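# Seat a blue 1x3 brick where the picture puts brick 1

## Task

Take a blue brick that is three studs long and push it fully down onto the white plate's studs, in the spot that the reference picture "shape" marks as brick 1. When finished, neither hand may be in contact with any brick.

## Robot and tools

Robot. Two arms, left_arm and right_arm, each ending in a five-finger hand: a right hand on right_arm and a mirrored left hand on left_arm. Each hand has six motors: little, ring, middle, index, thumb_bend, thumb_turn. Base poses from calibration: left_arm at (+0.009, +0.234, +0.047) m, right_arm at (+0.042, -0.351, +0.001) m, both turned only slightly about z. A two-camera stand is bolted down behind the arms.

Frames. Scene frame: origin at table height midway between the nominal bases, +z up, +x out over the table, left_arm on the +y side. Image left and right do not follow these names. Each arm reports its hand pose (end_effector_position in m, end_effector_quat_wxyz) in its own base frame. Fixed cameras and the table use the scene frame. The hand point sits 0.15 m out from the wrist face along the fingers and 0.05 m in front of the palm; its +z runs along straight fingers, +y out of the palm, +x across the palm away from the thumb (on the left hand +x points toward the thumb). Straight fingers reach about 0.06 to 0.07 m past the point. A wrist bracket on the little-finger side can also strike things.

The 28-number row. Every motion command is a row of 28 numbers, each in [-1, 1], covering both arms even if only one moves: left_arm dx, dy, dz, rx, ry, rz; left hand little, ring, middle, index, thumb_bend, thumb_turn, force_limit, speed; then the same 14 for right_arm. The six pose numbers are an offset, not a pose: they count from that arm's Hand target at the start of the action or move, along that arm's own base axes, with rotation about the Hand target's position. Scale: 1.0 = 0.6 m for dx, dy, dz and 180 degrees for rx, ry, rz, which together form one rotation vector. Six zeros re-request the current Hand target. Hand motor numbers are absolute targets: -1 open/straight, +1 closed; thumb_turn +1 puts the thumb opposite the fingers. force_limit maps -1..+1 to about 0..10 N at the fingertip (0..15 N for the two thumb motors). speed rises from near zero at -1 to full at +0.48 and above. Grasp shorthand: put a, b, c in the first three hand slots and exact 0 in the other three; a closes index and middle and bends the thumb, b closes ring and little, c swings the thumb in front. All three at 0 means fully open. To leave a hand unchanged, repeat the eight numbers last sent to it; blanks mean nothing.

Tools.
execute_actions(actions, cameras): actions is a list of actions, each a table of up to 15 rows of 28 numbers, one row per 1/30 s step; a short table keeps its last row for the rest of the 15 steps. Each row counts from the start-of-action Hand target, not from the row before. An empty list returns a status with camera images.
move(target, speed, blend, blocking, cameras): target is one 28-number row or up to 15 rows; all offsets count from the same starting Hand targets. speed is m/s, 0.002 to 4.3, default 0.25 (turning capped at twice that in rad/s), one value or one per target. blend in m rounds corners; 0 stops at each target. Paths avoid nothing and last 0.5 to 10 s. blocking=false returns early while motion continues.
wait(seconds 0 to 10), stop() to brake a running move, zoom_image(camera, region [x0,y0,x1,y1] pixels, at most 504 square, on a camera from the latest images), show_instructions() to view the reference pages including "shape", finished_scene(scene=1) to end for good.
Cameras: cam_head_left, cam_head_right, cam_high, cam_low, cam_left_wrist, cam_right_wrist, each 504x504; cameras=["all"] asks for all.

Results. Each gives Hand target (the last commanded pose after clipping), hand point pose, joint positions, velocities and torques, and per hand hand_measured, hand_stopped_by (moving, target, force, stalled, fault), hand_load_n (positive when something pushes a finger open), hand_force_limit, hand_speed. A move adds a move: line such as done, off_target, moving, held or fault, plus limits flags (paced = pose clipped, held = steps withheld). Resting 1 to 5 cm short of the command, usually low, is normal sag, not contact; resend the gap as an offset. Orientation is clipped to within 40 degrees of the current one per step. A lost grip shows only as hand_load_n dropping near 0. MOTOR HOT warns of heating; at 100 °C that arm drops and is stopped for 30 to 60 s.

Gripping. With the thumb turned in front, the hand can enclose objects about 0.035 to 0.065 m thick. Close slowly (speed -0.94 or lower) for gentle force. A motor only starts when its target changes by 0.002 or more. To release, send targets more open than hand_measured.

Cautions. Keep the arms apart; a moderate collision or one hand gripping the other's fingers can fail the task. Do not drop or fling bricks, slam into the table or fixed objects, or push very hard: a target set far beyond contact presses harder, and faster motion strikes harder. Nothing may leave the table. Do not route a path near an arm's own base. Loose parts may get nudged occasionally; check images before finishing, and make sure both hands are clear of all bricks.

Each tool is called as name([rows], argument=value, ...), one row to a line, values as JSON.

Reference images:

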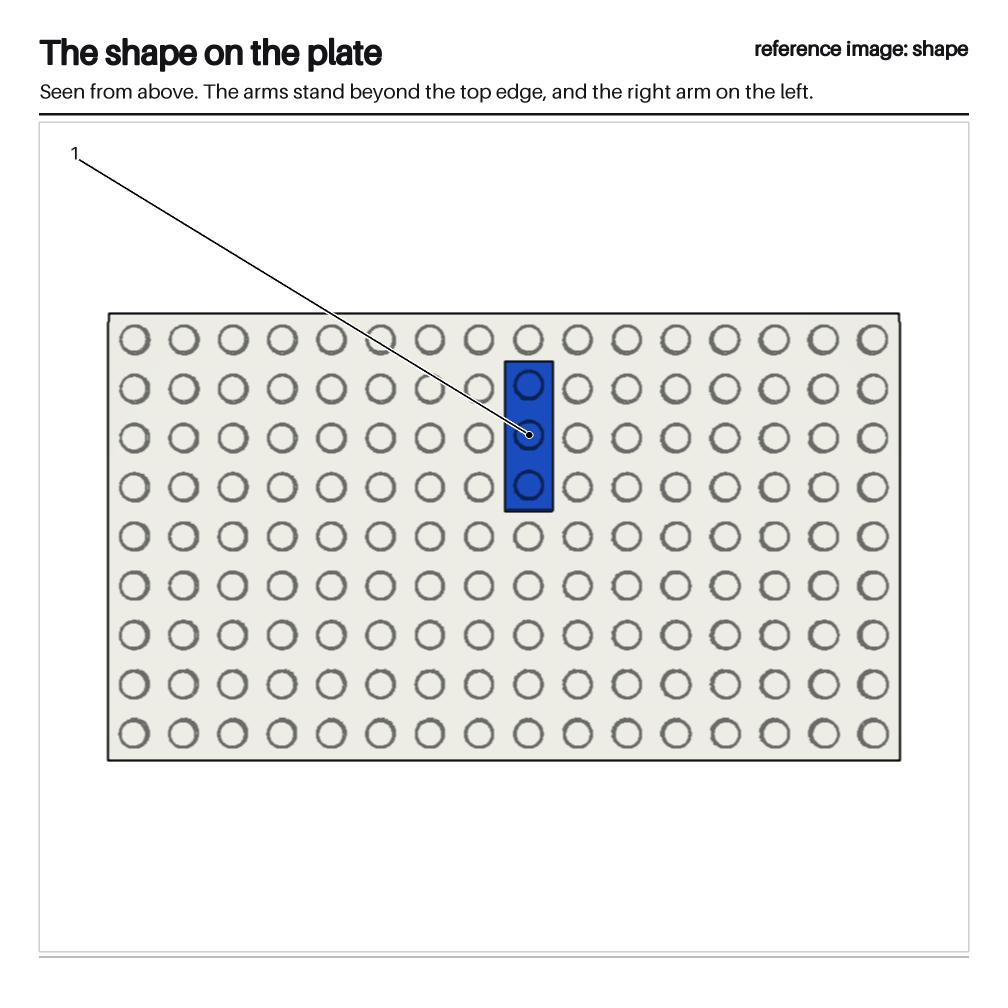

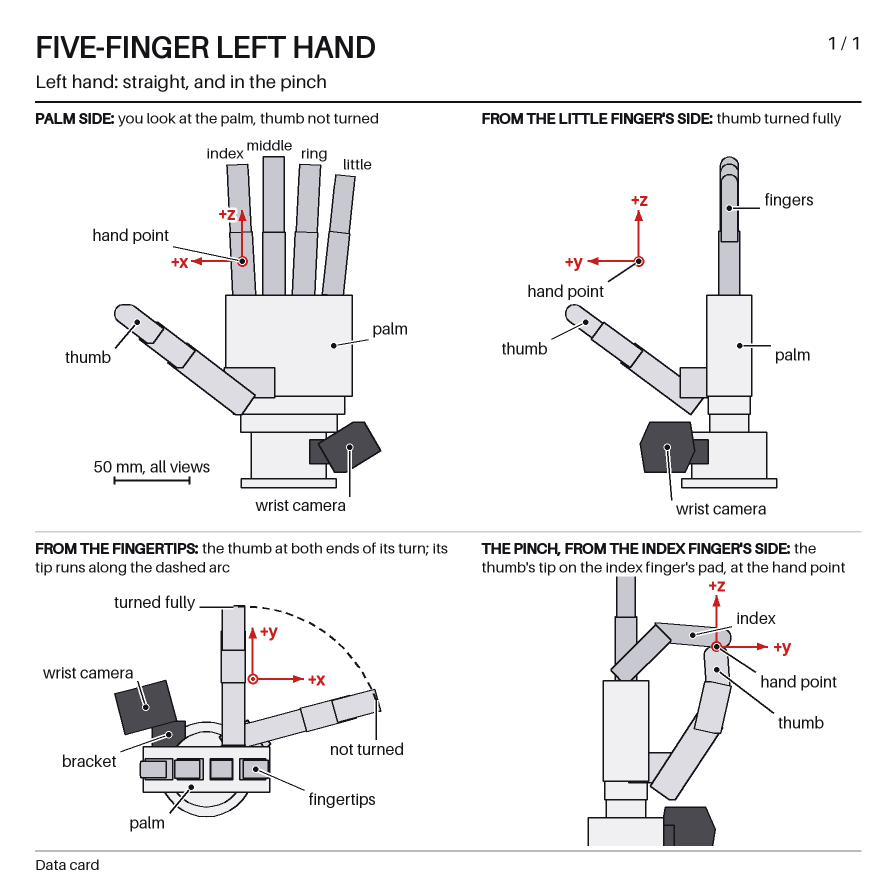

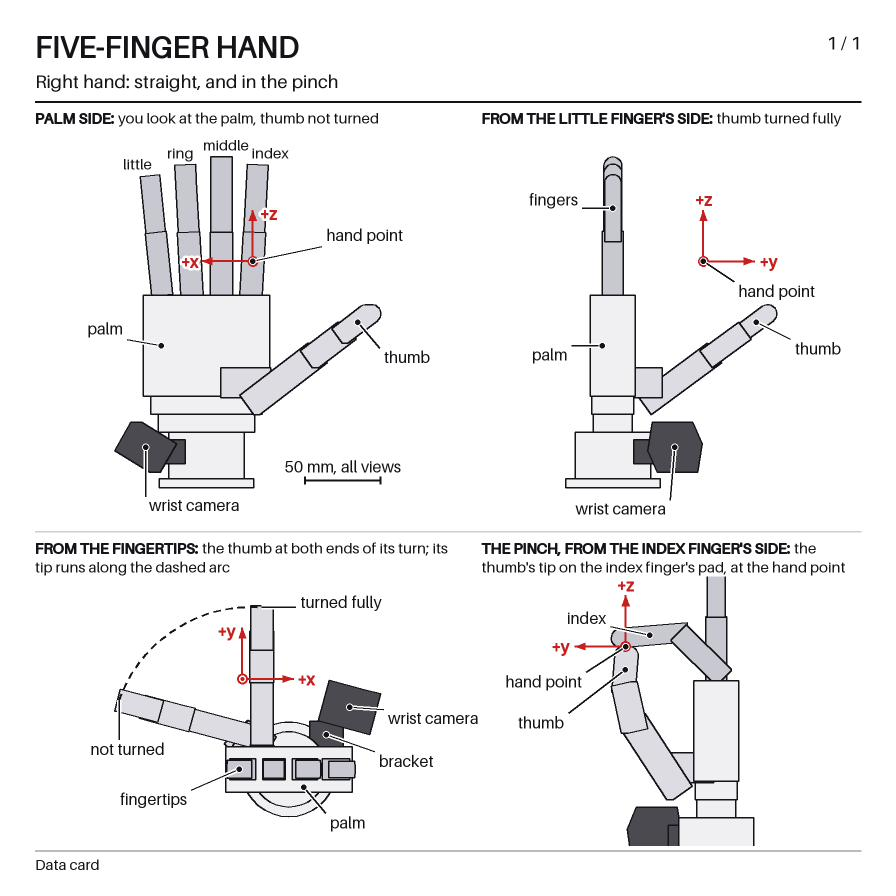

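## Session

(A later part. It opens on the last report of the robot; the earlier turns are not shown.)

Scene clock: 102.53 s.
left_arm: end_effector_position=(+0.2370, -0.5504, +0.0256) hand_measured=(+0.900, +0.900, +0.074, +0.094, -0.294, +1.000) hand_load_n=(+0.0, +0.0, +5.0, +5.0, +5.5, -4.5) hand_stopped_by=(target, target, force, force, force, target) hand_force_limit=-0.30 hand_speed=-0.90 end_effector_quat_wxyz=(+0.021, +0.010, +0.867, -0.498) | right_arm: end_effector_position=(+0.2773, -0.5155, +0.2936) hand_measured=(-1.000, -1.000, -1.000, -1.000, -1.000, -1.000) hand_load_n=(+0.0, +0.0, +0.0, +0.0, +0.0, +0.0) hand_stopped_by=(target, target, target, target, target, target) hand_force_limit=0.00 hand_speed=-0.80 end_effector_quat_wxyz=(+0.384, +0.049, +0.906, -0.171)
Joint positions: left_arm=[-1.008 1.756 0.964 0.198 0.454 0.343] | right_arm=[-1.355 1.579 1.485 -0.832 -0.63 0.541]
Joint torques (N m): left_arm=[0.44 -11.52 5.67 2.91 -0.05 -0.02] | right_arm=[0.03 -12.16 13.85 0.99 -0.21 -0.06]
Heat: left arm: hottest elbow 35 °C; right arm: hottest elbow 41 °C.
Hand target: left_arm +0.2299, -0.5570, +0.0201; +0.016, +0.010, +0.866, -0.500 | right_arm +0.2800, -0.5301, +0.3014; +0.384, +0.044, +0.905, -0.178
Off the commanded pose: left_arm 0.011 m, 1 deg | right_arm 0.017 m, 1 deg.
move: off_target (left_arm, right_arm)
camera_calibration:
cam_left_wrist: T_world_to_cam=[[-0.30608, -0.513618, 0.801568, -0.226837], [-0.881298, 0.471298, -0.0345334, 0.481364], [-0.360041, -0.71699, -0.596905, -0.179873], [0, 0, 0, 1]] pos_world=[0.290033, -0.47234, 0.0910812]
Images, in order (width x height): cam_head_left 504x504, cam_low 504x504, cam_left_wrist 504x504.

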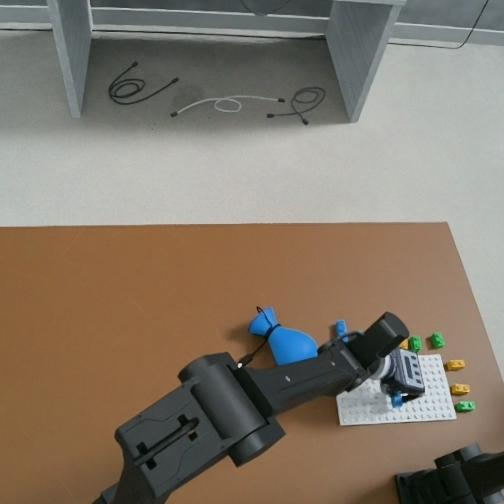

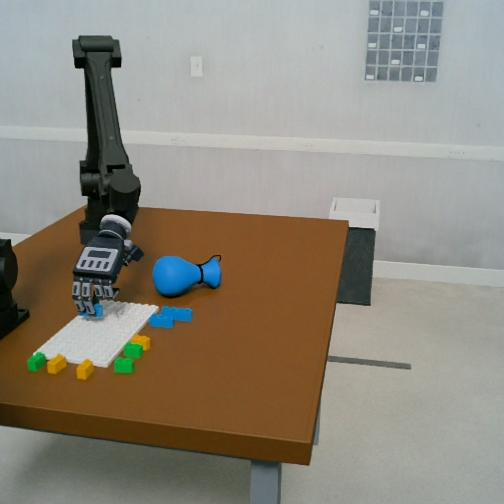

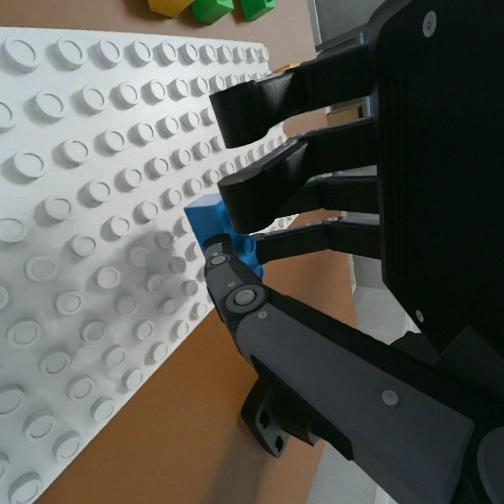

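move(target=[-0.0082, -0.0033, -0.021, 0, 0, 0.004, 0.9, 0.9, 0.4, 0.4, -0.28, 1.0, -0.3, -0.9, 0,0,0, 0, 0, 0, -1, -1, -1, -1, -1, -1, 0.0, -0.8], speed=0.06, cameras=["cam_left_wrist", "cam_low", "cam_head_left"])

zoom_image(camera="cam_left_wrist", region=[110, 160, 290, 340])

zoom_image(camera="cam_left_wrist", region=[0, 70, 180, 250])

zoom_image(camera="cam_left_wrist", region=[0, 240, 230, 470])

zoom_image(camera="cam_low", region=[55, 265, 125, 335])

Scene clock: 112.03 s.
left_arm: end_effector_position=(+0.2334, -0.5544, +0.0168) hand_measured=(+0.900, +0.900, +0.074, +0.094, -0.294, +1.000) hand_load_n=(+0.0, +0.0, +5.0, +5.0, +5.5, -4.5) hand_stopped_by=(target, target, force, force, force, target) hand_force_limit=-0.30 hand_speed=-0.90 end_effector_quat_wxyz=(+0.026, +0.006, +0.865, -0.500) | right_arm: end_effector_position=(+0.2773, -0.5155, +0.2936) hand_measured=(-1.000, -1.000, -1.000, -1.000, -1.000, -1.000) hand_load_n=(-0.5, +0.0, +0.0, +0.0, +0.0, +0.0) hand_stopped_by=(target, target, target, target, target, target) hand_force_limit=0.00 hand_speed=-0.80 end_effector_quat_wxyz=(+0.384, +0.049, +0.906, -0.171)
Joint positions: left_arm=[-1.021 1.775 0.954 0.241 0.432 0.327] | right_arm=[-1.355 1.579 1.485 -0.832 -0.63 0.541]
Joint torques (N m): left_arm=[-0.03 -11.4 5.15 2.73 -0.02 -0.09] | right_arm=[-0.03 -12.34 13.89 0.94 -0.21 -0.08]
Heat: left arm: hottest elbow 35 °C; right arm: hottest elbow 41 °C.
Hand target: left_arm +0.2250, -0.5590, +0.0074; +0.020, +0.004, +0.866, -0.500 | right_arm +0.2800, -0.5301, +0.3014; +0.384, +0.044, +0.905, -0.178
Off the commanded pose: left_arm 0.013 m, 1 deg | right_arm 0.017 m, 1 deg.
move: off_target (left_arm, right_arm)
camera_calibration:
cam_left_wrist: T_world_to_cam=[[-0.303022, -0.51254, 0.803418, -0.223062], [-0.886989, 0.459956, -0.0411142, 0.475001], [-0.348464, -0.725082, -0.593994, -0.196566], [0, 0, 0, 1]] pos_world=[0.285232, -0.475334, 0.0819828]
Images, in order (width x height): cam_head_left 504x504, cam_low 504x504, cam_left_wrist 504x504.

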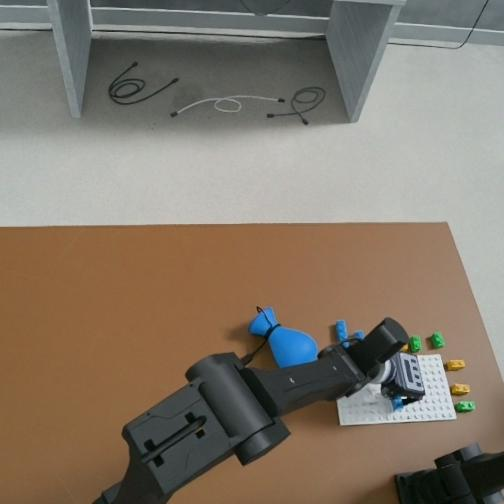

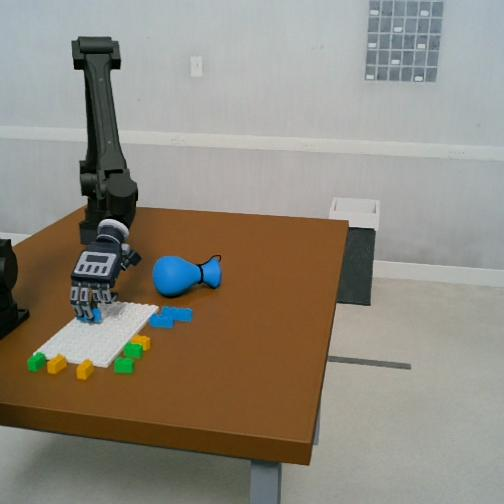

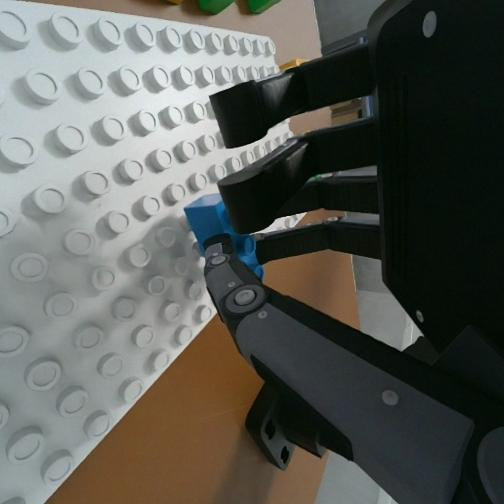

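Scaled by 2.800 from the camera's 504x504 image, which has a finer 720x720 frame.

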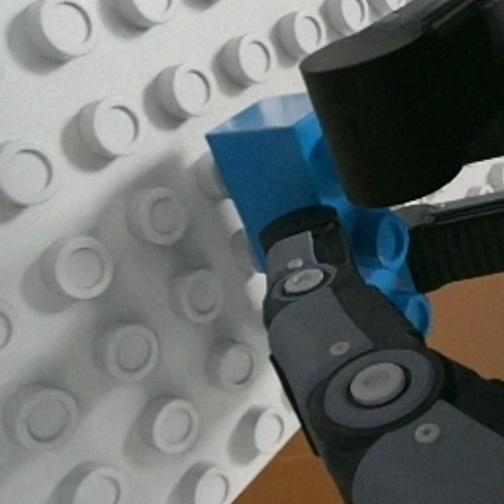

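Scaled by 2.800 from the camera's 504x504 image, which has a finer 720x720 frame.

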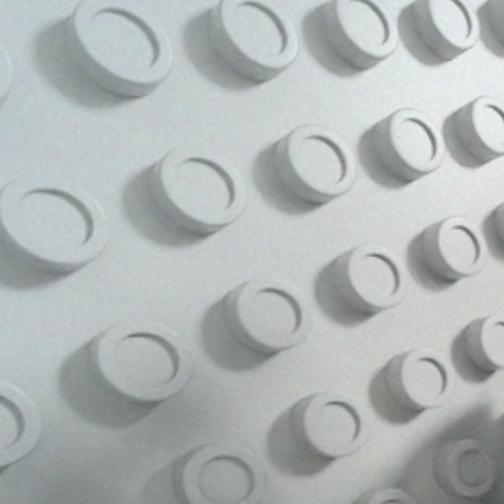

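Scaled by 2.191 from the camera's 504x504 image, which has a finer 720x720 frame.

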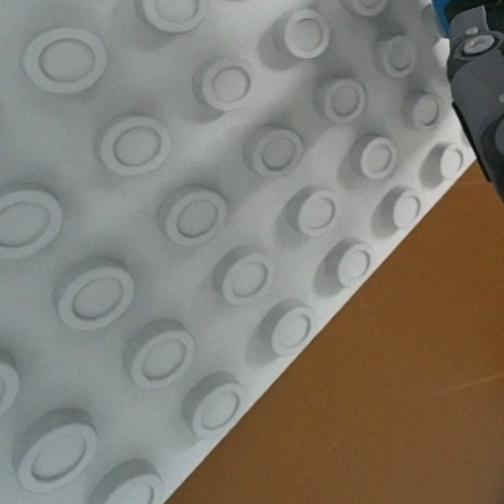

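Scaled by 7.200 from the camera's 504x504 image, which has a finer 720x720 frame.

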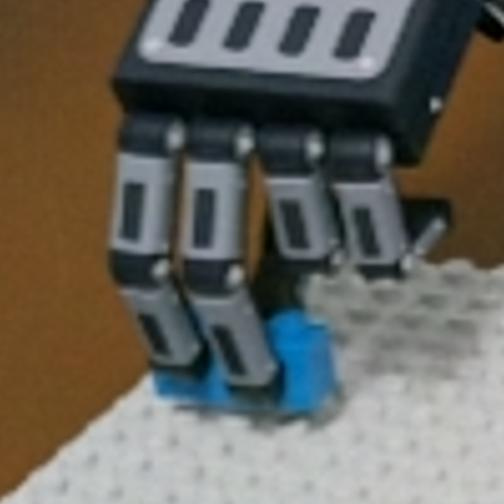

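move(target=[-0.0037, 0.0027, -0.0115, 0, 0, 0, 0.9, 0.9, 0.4, 0.4, -0.28, 1.0, -0.3, -0.9, 0,0,0, 0, 0, 0, -1, -1, -1, -1, -1, -1, 0.0, -0.8], speed=0.06, cameras=["cam_left_wrist", "cam_low", "cam_head_left"])

zoom_image(camera="cam_left_wrist", region=[110, 160, 290, 340])

zoom_image(camera="cam_left_wrist", region=[0, 70, 180, 250])

zoom_image(camera="cam_left_wrist", region=[0, 240, 230, 470])

zoom_image(camera="cam_low", region=[65, 285, 115, 335])

Scene clock: 120.03 s.
left_arm: end_effector_position=(+0.2321, -0.5531, +0.0106) hand_measured=(+0.900, +0.900, +0.074, +0.094, -0.294, +1.000) hand_load_n=(+0.0, +0.0, +5.0, +5.0, +5.5, -4.5) hand_stopped_by=(target, target, force, force, force, target) hand_force_limit=-0.30 hand_speed=-0.90 end_effector_quat_wxyz=(+0.027, +0.005, +0.865, -0.501) | right_arm: end_effector_position=(+0.2773, -0.5155, +0.2936) hand_measured=(-1.000, -1.000, -1.000, -1.000, -1.000, -1.000) hand_load_n=(+0.0, +0.0, +0.0, +0.0, +0.0, +0.0) hand_stopped_by=(target, target, target, target, target, target) hand_force_limit=0.00 hand_speed=-0.80 end_effector_quat_wxyz=(+0.384, +0.049, +0.906, -0.171)
Joint positions: left_arm=[-1.022 1.785 0.943 0.263 0.43 0.326] | right_arm=[-1.355 1.579 1.485 -0.832 -0.63 0.541]
Joint torques (N m): left_arm=[0.32 -11.16 4.98 2.7 -0.03 -0.02] | right_arm=[-0.21 -12.34 13.85 0.95 -0.21 -0.08]
Heat: left arm: hottest elbow 35 °C; right arm: hottest elbow 42 °C.
Hand target: left_arm +0.2227, -0.5574, +0.0005; +0.020, +0.004, +0.866, -0.500 | right_arm +0.2800, -0.5301, +0.3014; +0.384, +0.044, +0.905, -0.178
Off the commanded pose: left_arm 0.014 m, 1 deg | right_arm 0.017 m, 1 deg.
move: off_target (left_arm, right_arm)
camera_calibration:
cam_left_wrist: T_world_to_cam=[[-0.302805, -0.511956, 0.803872, -0.217526], [-0.887514, 0.458854, -0.0420848, 0.472556], [-0.347315, -0.726192, -0.593311, -0.200683], [0, 0, 0, 1]] pos_world=[0.283832, -0.473933, 0.0756831]
Images, in order (width x height): cam_head_left 504x504, cam_low 504x504, cam_left_wrist 504x504.

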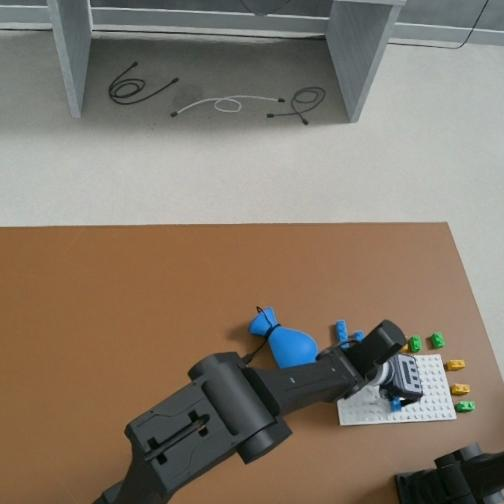

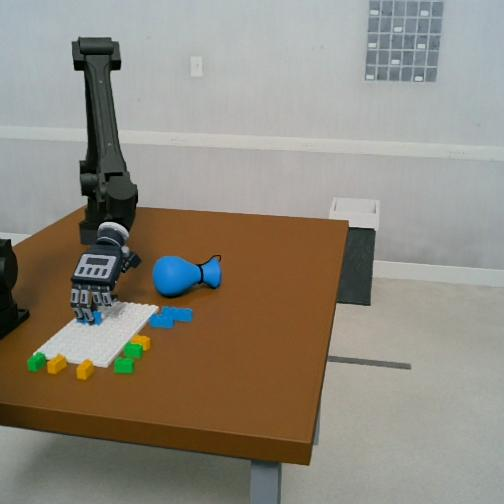

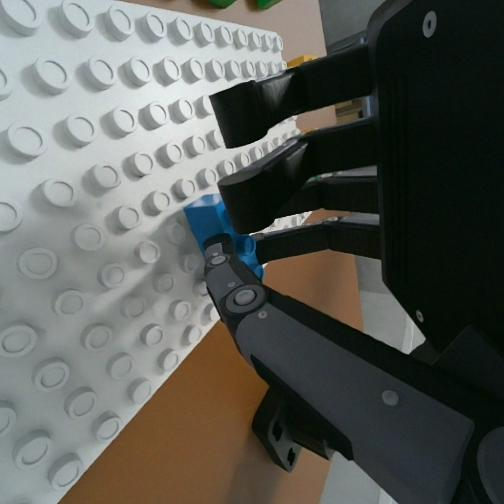

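Scaled by 2.800 from the camera's 504x504 image, which has a finer 720x720 frame.

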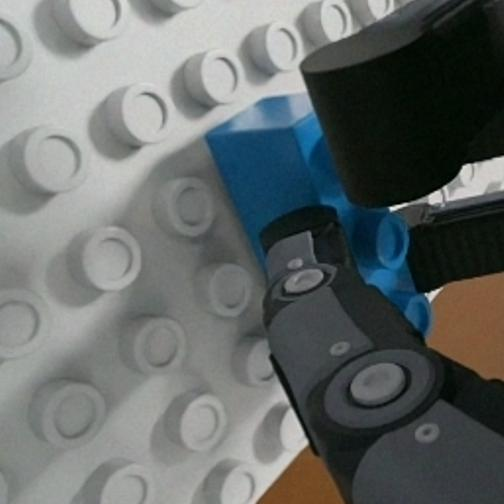

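Scaled by 2.800 from the camera's 504x504 image, which has a finer 720x720 frame.

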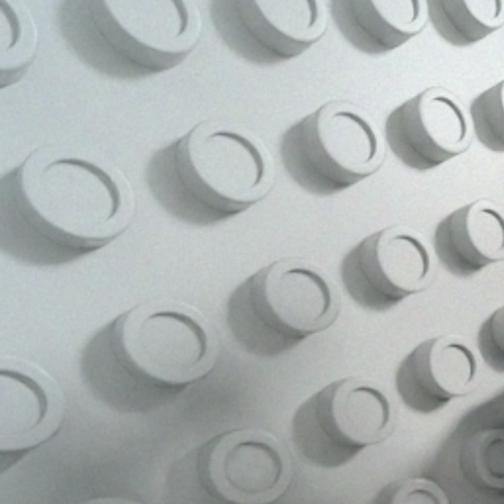

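Scaled by 2.191 from the camera's 504x504 image, which has a finer 720x720 frame.

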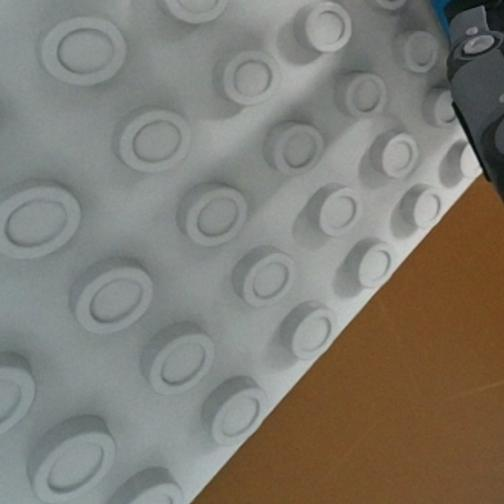

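Scaled by 10.080 from the camera's 504x504 image, which has a finer 720x720 frame.

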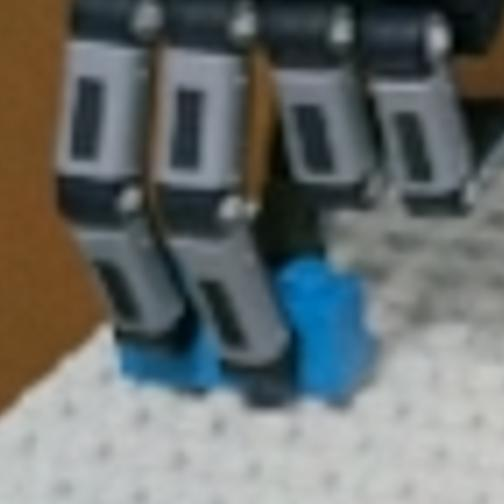

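move(target=[-0.002, 0.0, -0.0075, 0, 0, 0, 0.9, 0.9, 0.4, 0.4, -0.28, 1.0, -0.3, -0.9, 0,0,0, 0, 0, 0, -1, -1, -1, -1, -1, -1, 0.0, -0.8], speed=0.04, cameras=["cam_left_wrist", "cam_low", "cam_head_left"])

zoom_image(camera="cam_left_wrist", region=[110, 160, 290, 340])

zoom_image(camera="cam_low", region=[65, 285, 115, 335])

zoom_image(camera="cam_head_left", region=[370, 370, 430, 430])

Scene clock: 126.50 s.
left_arm: end_effector_position=(+0.2320, -0.5546, +0.0097) hand_measured=(+0.900, +0.900, +0.074, +0.094, -0.294, +1.000) hand_load_n=(+0.0, +0.0, +4.5, +4.5, +5.0, -5.0) hand_stopped_by=(target, target, force, force, force, target) hand_force_limit=-0.30 hand_speed=-0.90 end_effector_quat_wxyz=(+0.028, +0.006, +0.863, -0.504) | right_arm: end_effector_position=(+0.2773, -0.5155, +0.2936) hand_measured=(-1.000, -1.000, -1.000, -1.000, -1.000, -1.000) hand_load_n=(+0.0, +0.0, +0.0, +0.0, -0.5, +0.0) hand_stopped_by=(target, target, target, target, target, target) hand_force_limit=0.00 hand_speed=-0.80 end_effector_quat_wxyz=(+0.384, +0.049, +0.906, -0.171)
Joint positions: left_arm=[-1.024 1.789 0.941 0.278 0.429 0.323] | right_arm=[-1.355 1.579 1.485 -0.832 -0.63 0.541]
Joint torques (N m): left_arm=[0.44 -11.11 4.78 2.96 -0.08 -0.04] | right_arm=[0.03 -12.34 13.87 0.94 -0.22 -0.08]
Heat: left arm: hottest elbow 34 °C; right arm: hottest elbow 42 °C.
Hand target: left_arm +0.2216, -0.5573, -0.0041; +0.020, +0.004, +0.866, -0.500 | right_arm +0.2800, -0.5301, +0.3014; +0.384, +0.044, +0.905, -0.178
Off the commanded pose: left_arm 0.018 m, 1 deg | right_arm 0.017 m, 1 deg.
move: off_target (left_arm, right_arm)
camera_calibration:
cam_left_wrist: T_world_to_cam=[[-0.304539, -0.506653, 0.806572, -0.214273], [-0.887757, 0.457845, -0.0475941, 0.472688], [-0.345172, -0.730534, -0.589217, -0.205255], [0, 0, 0, 1]] pos_world=[0.283529, -0.474926, 0.0743848]
Images, in order (width x height): cam_head_left 504x504, cam_low 504x504, cam_left_wrist 504x504.

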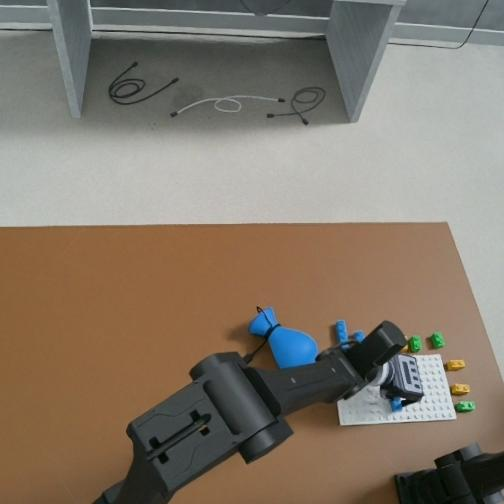

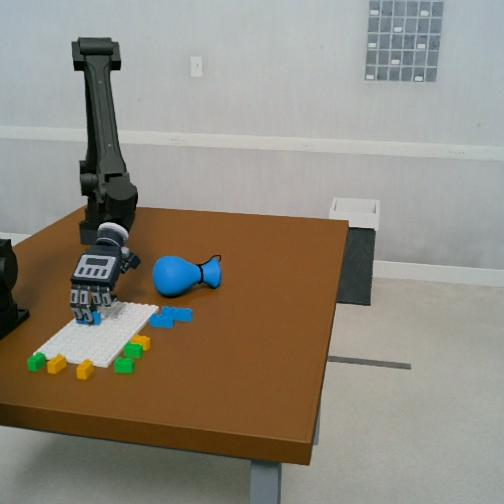

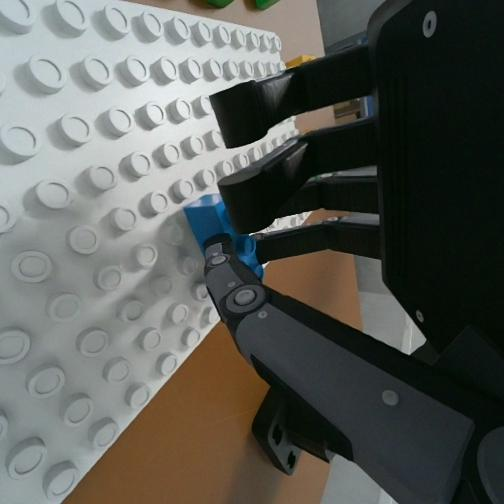

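Scaled by 2.800 from the camera's 504x504 image, which has a finer 720x720 frame.

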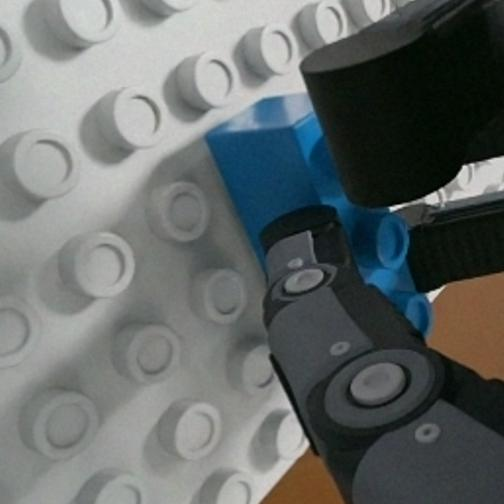

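Scaled by 10.080 from the camera's 504x504 image, which has a finer 720x720 frame.

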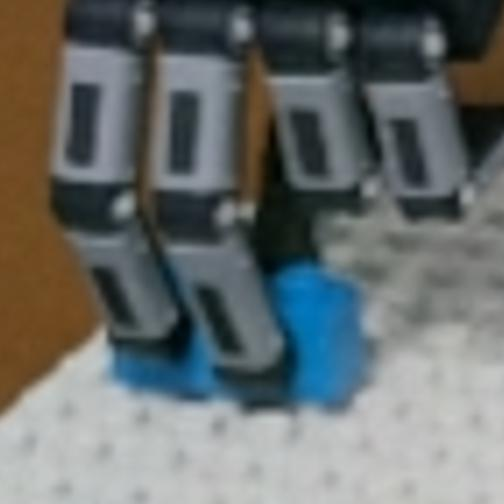

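Scaled by 8.400 from the camera's 504x504 image, which has a finer 720x720 frame.

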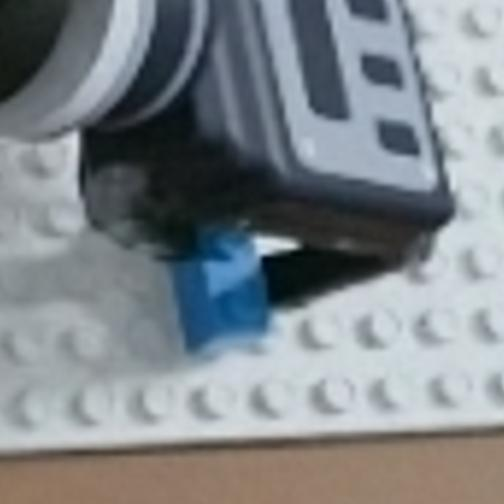

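move(target=[-0.004, 0.0117, 0.008, 0, 0, 0, 0.9, 0.9, 0.4, 0.4, -0.28, 1.0, -0.3, -0.9, 0,0,0, 0, 0, 0, -1, -1, -1, -1, -1, -1, 0.0, -0.8], speed=0.04, cameras=["cam_left_wrist", "cam_low"])

zoom_image(camera="cam_left_wrist", region=[110, 160, 290, 340])

zoom_image(camera="cam_low", region=[65, 285, 115, 335])

Scene clock: 132.47 s.
left_arm: end_effector_position=(+0.2304, -0.5528, +0.0077) hand_measured=(+0.900, +0.900, +0.074, +0.094, -0.294, +1.000) hand_load_n=(+0.0, +0.0, +5.0, +5.0, +5.5, -4.0) hand_stopped_by=(target, target, force, force, force, target) hand_force_limit=-0.30 hand_speed=-0.90 end_effector_quat_wxyz=(+0.027, +0.004, +0.863, -0.504) | right_arm: end_effector_position=(+0.2773, -0.5155, +0.2936) hand_measured=(-1.000, -1.000, -1.000, -1.000, -1.000, -1.000) hand_load_n=(+0.0, +0.0, +0.5, +0.0, +0.0, +0.0) hand_stopped_by=(target, target, target, target, target, target) hand_force_limit=0.00 hand_speed=-0.80 end_effector_quat_wxyz=(+0.384, +0.049, +0.906, -0.171)
Joint positions: left_arm=[-1.024 1.789 0.934 0.285 0.429 0.32] | right_arm=[-1.355 1.579 1.485 -0.832 -0.63 0.541]
Joint torques (N m): left_arm=[0.67 -12.69 4.25 2.37 0.05 0] | right_arm=[0.09 -12.16 13.85 0.98 -0.21 -0.09]
Heat: left arm: hottest elbow 34 °C; right arm: hottest elbow 42 °C.
Hand target: left_arm +0.2190, -0.5504, +0.0008; +0.019, +0.004, +0.866, -0.500 | right_arm +0.2800, -0.5301, +0.3014; +0.384, +0.044, +0.905, -0.178
Off the commanded pose: left_arm 0.013 m, 1 deg | right_arm 0.017 m, 1 deg.
move: off_target (left_arm, right_arm)
camera_calibration:
cam_left_wrist: T_world_to_cam=[[-0.301485, -0.507389, 0.807257, -0.213383], [-0.888424, 0.456846, -0.0446549, 0.469938], [-0.346134, -0.730649, -0.588509, -0.205528], [0, 0, 0, 1]] pos_world=[0.282033, -0.473126, 0.0722846]
Images, in order (width x height): cam_low 504x504, cam_left_wrist 504x504.

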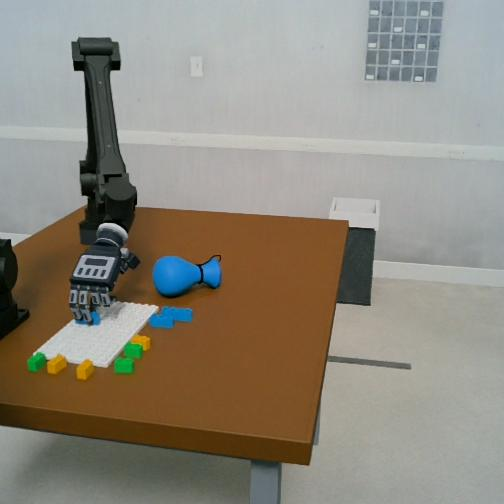

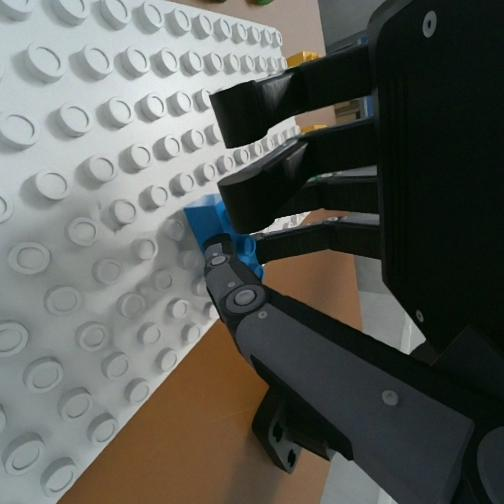

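Scaled by 2.800 from the camera's 504x504 image, which has a finer 720x720 frame.

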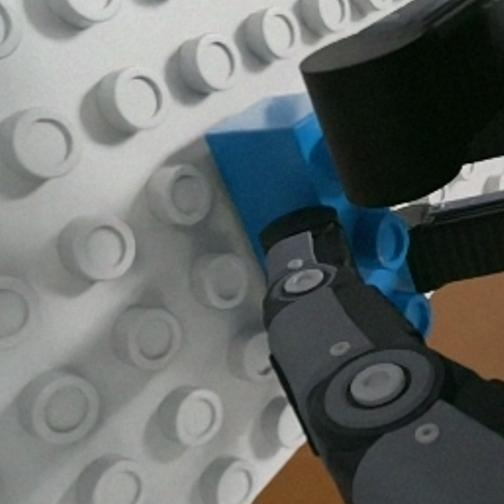

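Scaled by 10.080 from the camera's 504x504 image, which has a finer 720x720 frame.

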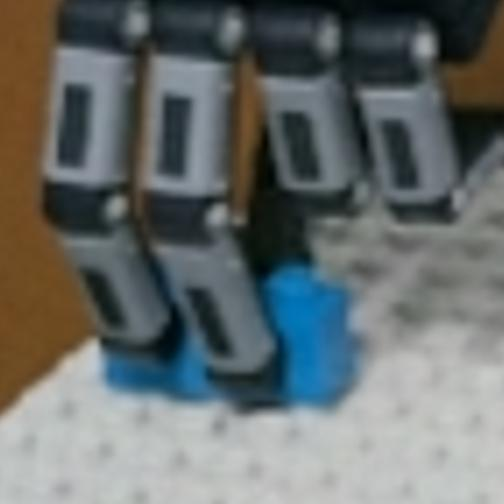

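wait(seconds=0.1, cameras=["cam_head_left", "cam_head_right", "cam_high"])

zoom_image(camera="cam_head_left", region=[370, 380, 420, 430])

zoom_image(camera="cam_head_right", region=[375, 385, 425, 435])

zoom_image(camera="cam_high", region=[310, 70, 390, 150])

Scene clock: 134.77 s.
left_arm: end_effector_position=(+0.2304, -0.5528, +0.0077) hand_measured=(+0.900, +0.900, +0.074, +0.094, -0.294, +1.000) hand_load_n=(+0.0, +0.0, +5.0, +5.0, +5.5, -4.0) hand_stopped_by=(target, target, force, force, force, target) hand_force_limit=-0.30 hand_speed=-0.90 end_effector_quat_wxyz=(+0.027, +0.004, +0.863, -0.504) | right_arm: end_effector_position=(+0.2773, -0.5155, +0.2936) hand_measured=(-1.000, -1.000, -1.000, -1.000, -1.000, -1.000) hand_load_n=(+0.0, +0.0, +0.0, -0.5, +0.0, +0.0) hand_stopped_by=(target, target, target, target, target, target) hand_force_limit=0.00 hand_speed=-0.80 end_effector_quat_wxyz=(+0.384, +0.049, +0.906, -0.171)
Joint positions: left_arm=[-1.024 1.789 0.934 0.285 0.429 0.32] | right_arm=[-1.355 1.579 1.485 -0.832 -0.63 0.541]
Joint torques (N m): left_arm=[0.67 -12.92 4.03 2.33 0.06 -0.01] | right_arm=[0.15 -12.34 13.85 0.96 -0.22 -0.09]
Heat: left arm: hottest elbow 34 °C; right arm: hottest elbow 42 °C.
Hand target: left_arm +0.2190, -0.5504, +0.0008; +0.019, +0.004, +0.866, -0.500 | right_arm +0.2800, -0.5301, +0.3014; +0.384, +0.044, +0.905, -0.178
Off the commanded pose: left_arm 0.013 m, 1 deg | right_arm 0.017 m, 1 deg.
wait: 0.10 s; at rest from the start
Images, in order (width x height): cam_head_left 504x504, cam_head_right 504x504, cam_high 504x504.

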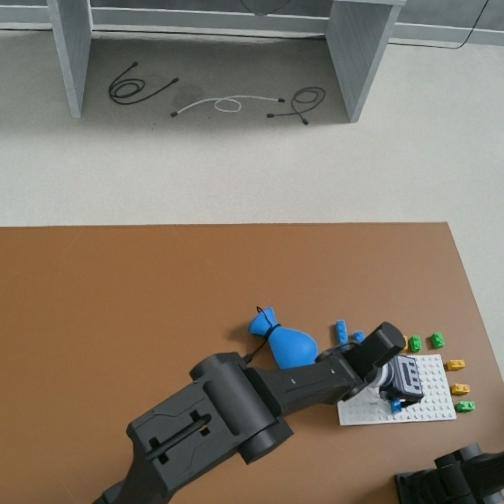

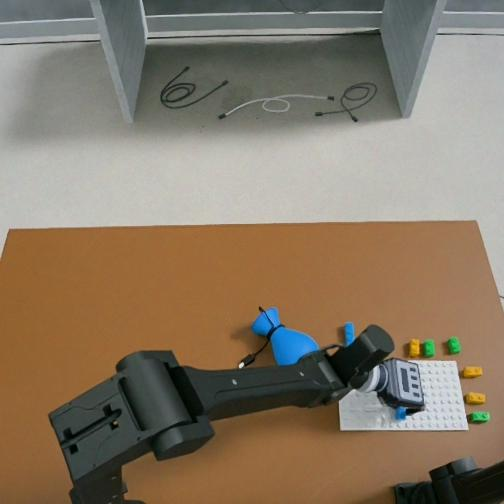

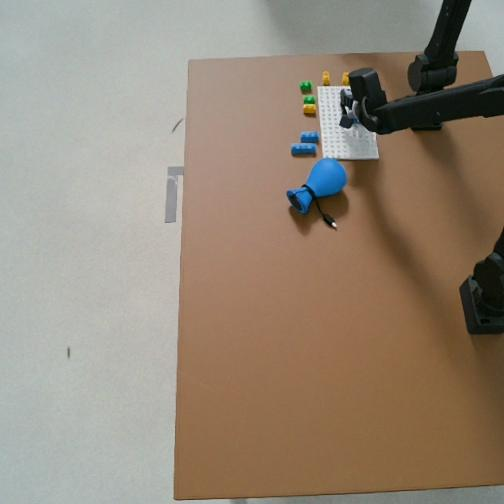

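Scaled by 10.080 from the camera's 504x504 image, which has a finer 720x720 frame.

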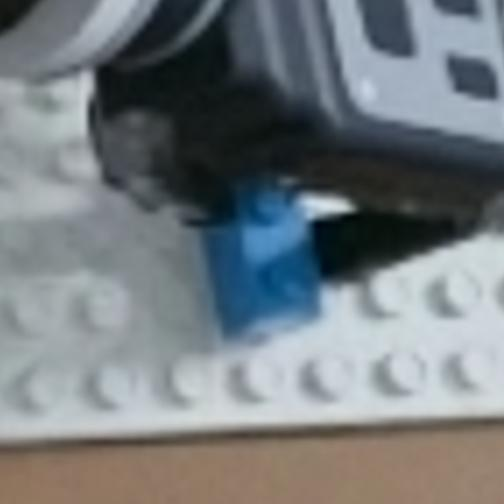

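Scaled by 10.080 from the camera's 504x504 image, which has a finer 720x720 frame.

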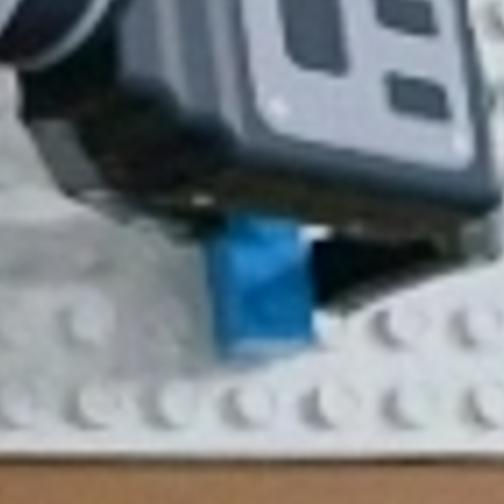

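Scaled by 6.300 from the camera's 504x504 image, which has a finer 720x720 frame.

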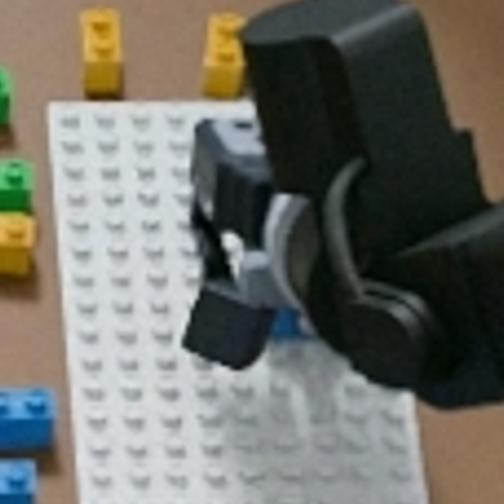

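move(target=[0.004, 0.003, -0.002, 0, 0, 0, 0.9, 0.9, 0.4, 0.4, -0.28, 1.0, -0.3, -0.9, 0,0,0, 0, 0, 0, -1, -1, -1, -1, -1, -1, 0.0, -0.8], speed=0.04, cameras=["cam_left_wrist", "cam_low", "cam_head_left", "cam_head_right"])

zoom_image(camera="cam_head_left", region=[370, 380, 420, 430])

zoom_image(camera="cam_head_right", region=[375, 385, 425, 435])

zoom_image(camera="cam_left_wrist", region=[110, 160, 290, 340])

zoom_image(camera="cam_low", region=[65, 285, 115, 335])

Scene clock: 139.27 s.
left_arm: end_effector_position=(+0.2304, -0.5528, +0.0078) hand_measured=(+0.900, +0.900, +0.074, +0.094, -0.294, +1.000) hand_load_n=(+0.0, +0.0, +4.5, +5.0, +5.5, -4.5) hand_stopped_by=(target, target, force, force, force, target) hand_force_limit=-0.30 hand_speed=-0.90 end_effector_quat_wxyz=(+0.027, +0.005, +0.863, -0.504) | right_arm: end_effector_position=(+0.2773, -0.5155, +0.2936) hand_measured=(-1.000, -1.000, -1.000, -1.000, -1.000, -1.000) hand_load_n=(+0.5, +0.0, +0.0, +0.0, +0.0, +0.0) hand_stopped_by=(target, target, target, target, target, target) hand_force_limit=0.00 hand_speed=-0.80 end_effector_quat_wxyz=(+0.384, +0.049, +0.906, -0.171)
Joint positions: left_arm=[-1.024 1.789 0.933 0.288 0.429 0.32] | right_arm=[-1.355 1.579 1.485 -0.832 -0.63 0.541]
Joint torques (N m): left_arm=[1.44 -12.51 4.1 2.33 0.25 0.01] | right_arm=[0.03 -12.28 13.85 1.01 -0.22 -0.08]
Heat: left arm: hottest elbow 34 °C; right arm: hottest elbow 42 °C.
Hand target: left_arm +0.2215, -0.5487, -0.0003; +0.020, +0.004, +0.866, -0.500 | right_arm +0.2800, -0.5301, +0.3014; +0.384, +0.044, +0.905, -0.178
Off the commanded pose: left_arm 0.013 m, 1 deg | right_arm 0.017 m, 1 deg.
move: off_target (left_arm, right_arm)
camera_calibration:
cam_left_wrist: T_world_to_cam=[[-0.302284, -0.505869, 0.807911, -0.212465], [-0.888231, 0.457075, -0.0461406, 0.469963], [-0.345935, -0.731559, -0.587495, -0.206048], [0, 0, 0, 1]] pos_world=[0.281932, -0.473025, 0.072285]
Images, in order (width x height): cam_head_left 504x504, cam_head_right 504x504, cam_low 504x504, cam_left_wrist 504x504.

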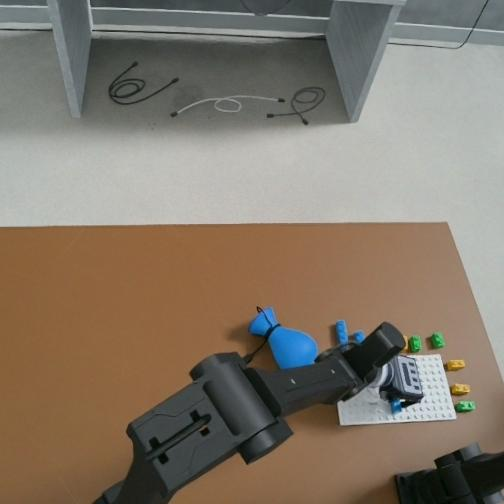

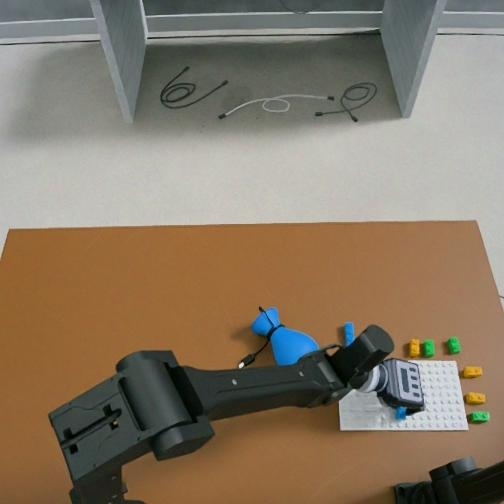

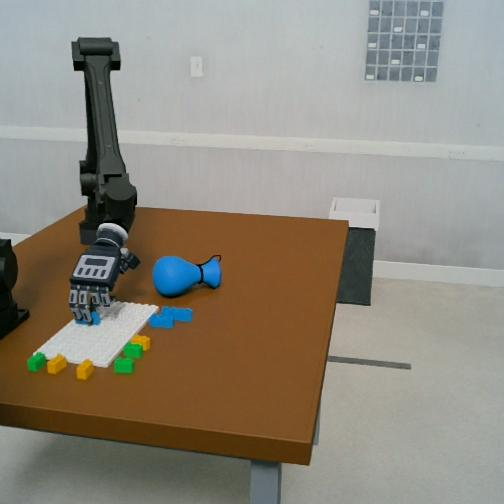

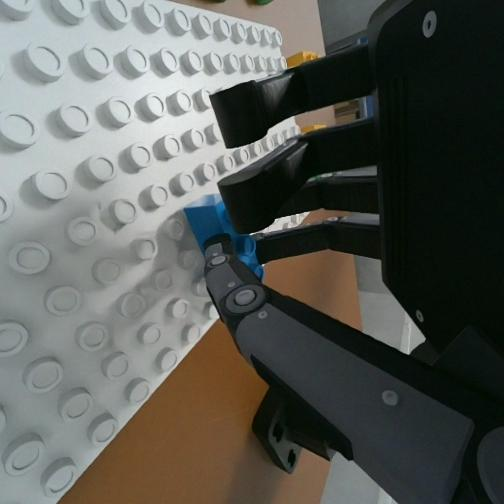

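Scaled by 10.080 from the camera's 504x504 image, which has a finer 720x720 frame.

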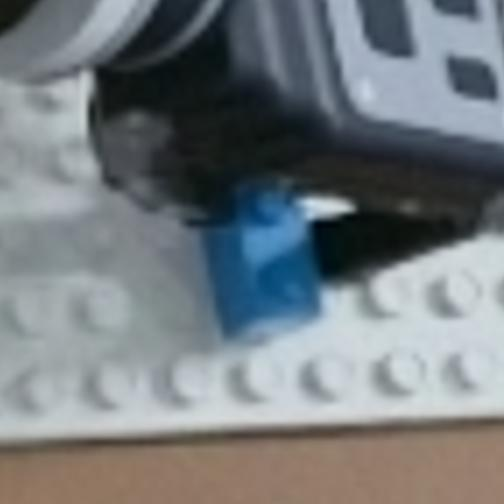

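Scaled by 10.080 from the camera's 504x504 image, which has a finer 720x720 frame.

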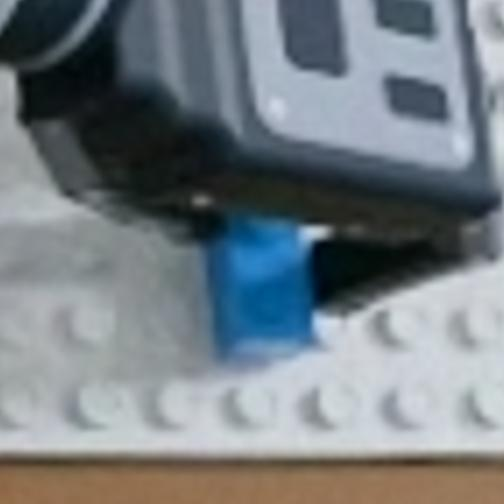

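Scaled by 2.800 from the camera's 504x504 image, which has a finer 720x720 frame.

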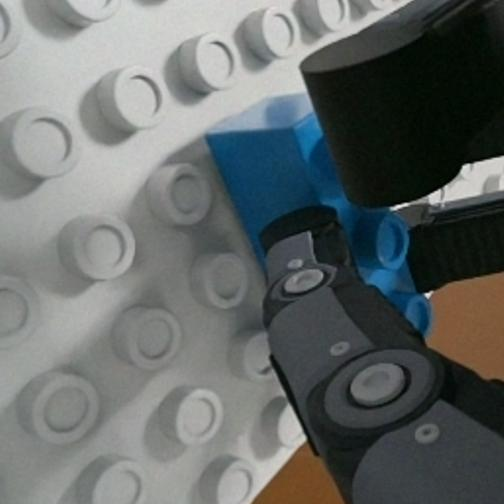

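Scaled by 10.080 from the camera's 504x504 image, which has a finer 720x720 frame.

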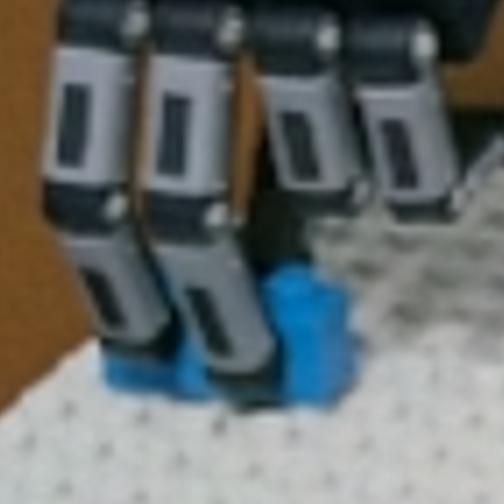

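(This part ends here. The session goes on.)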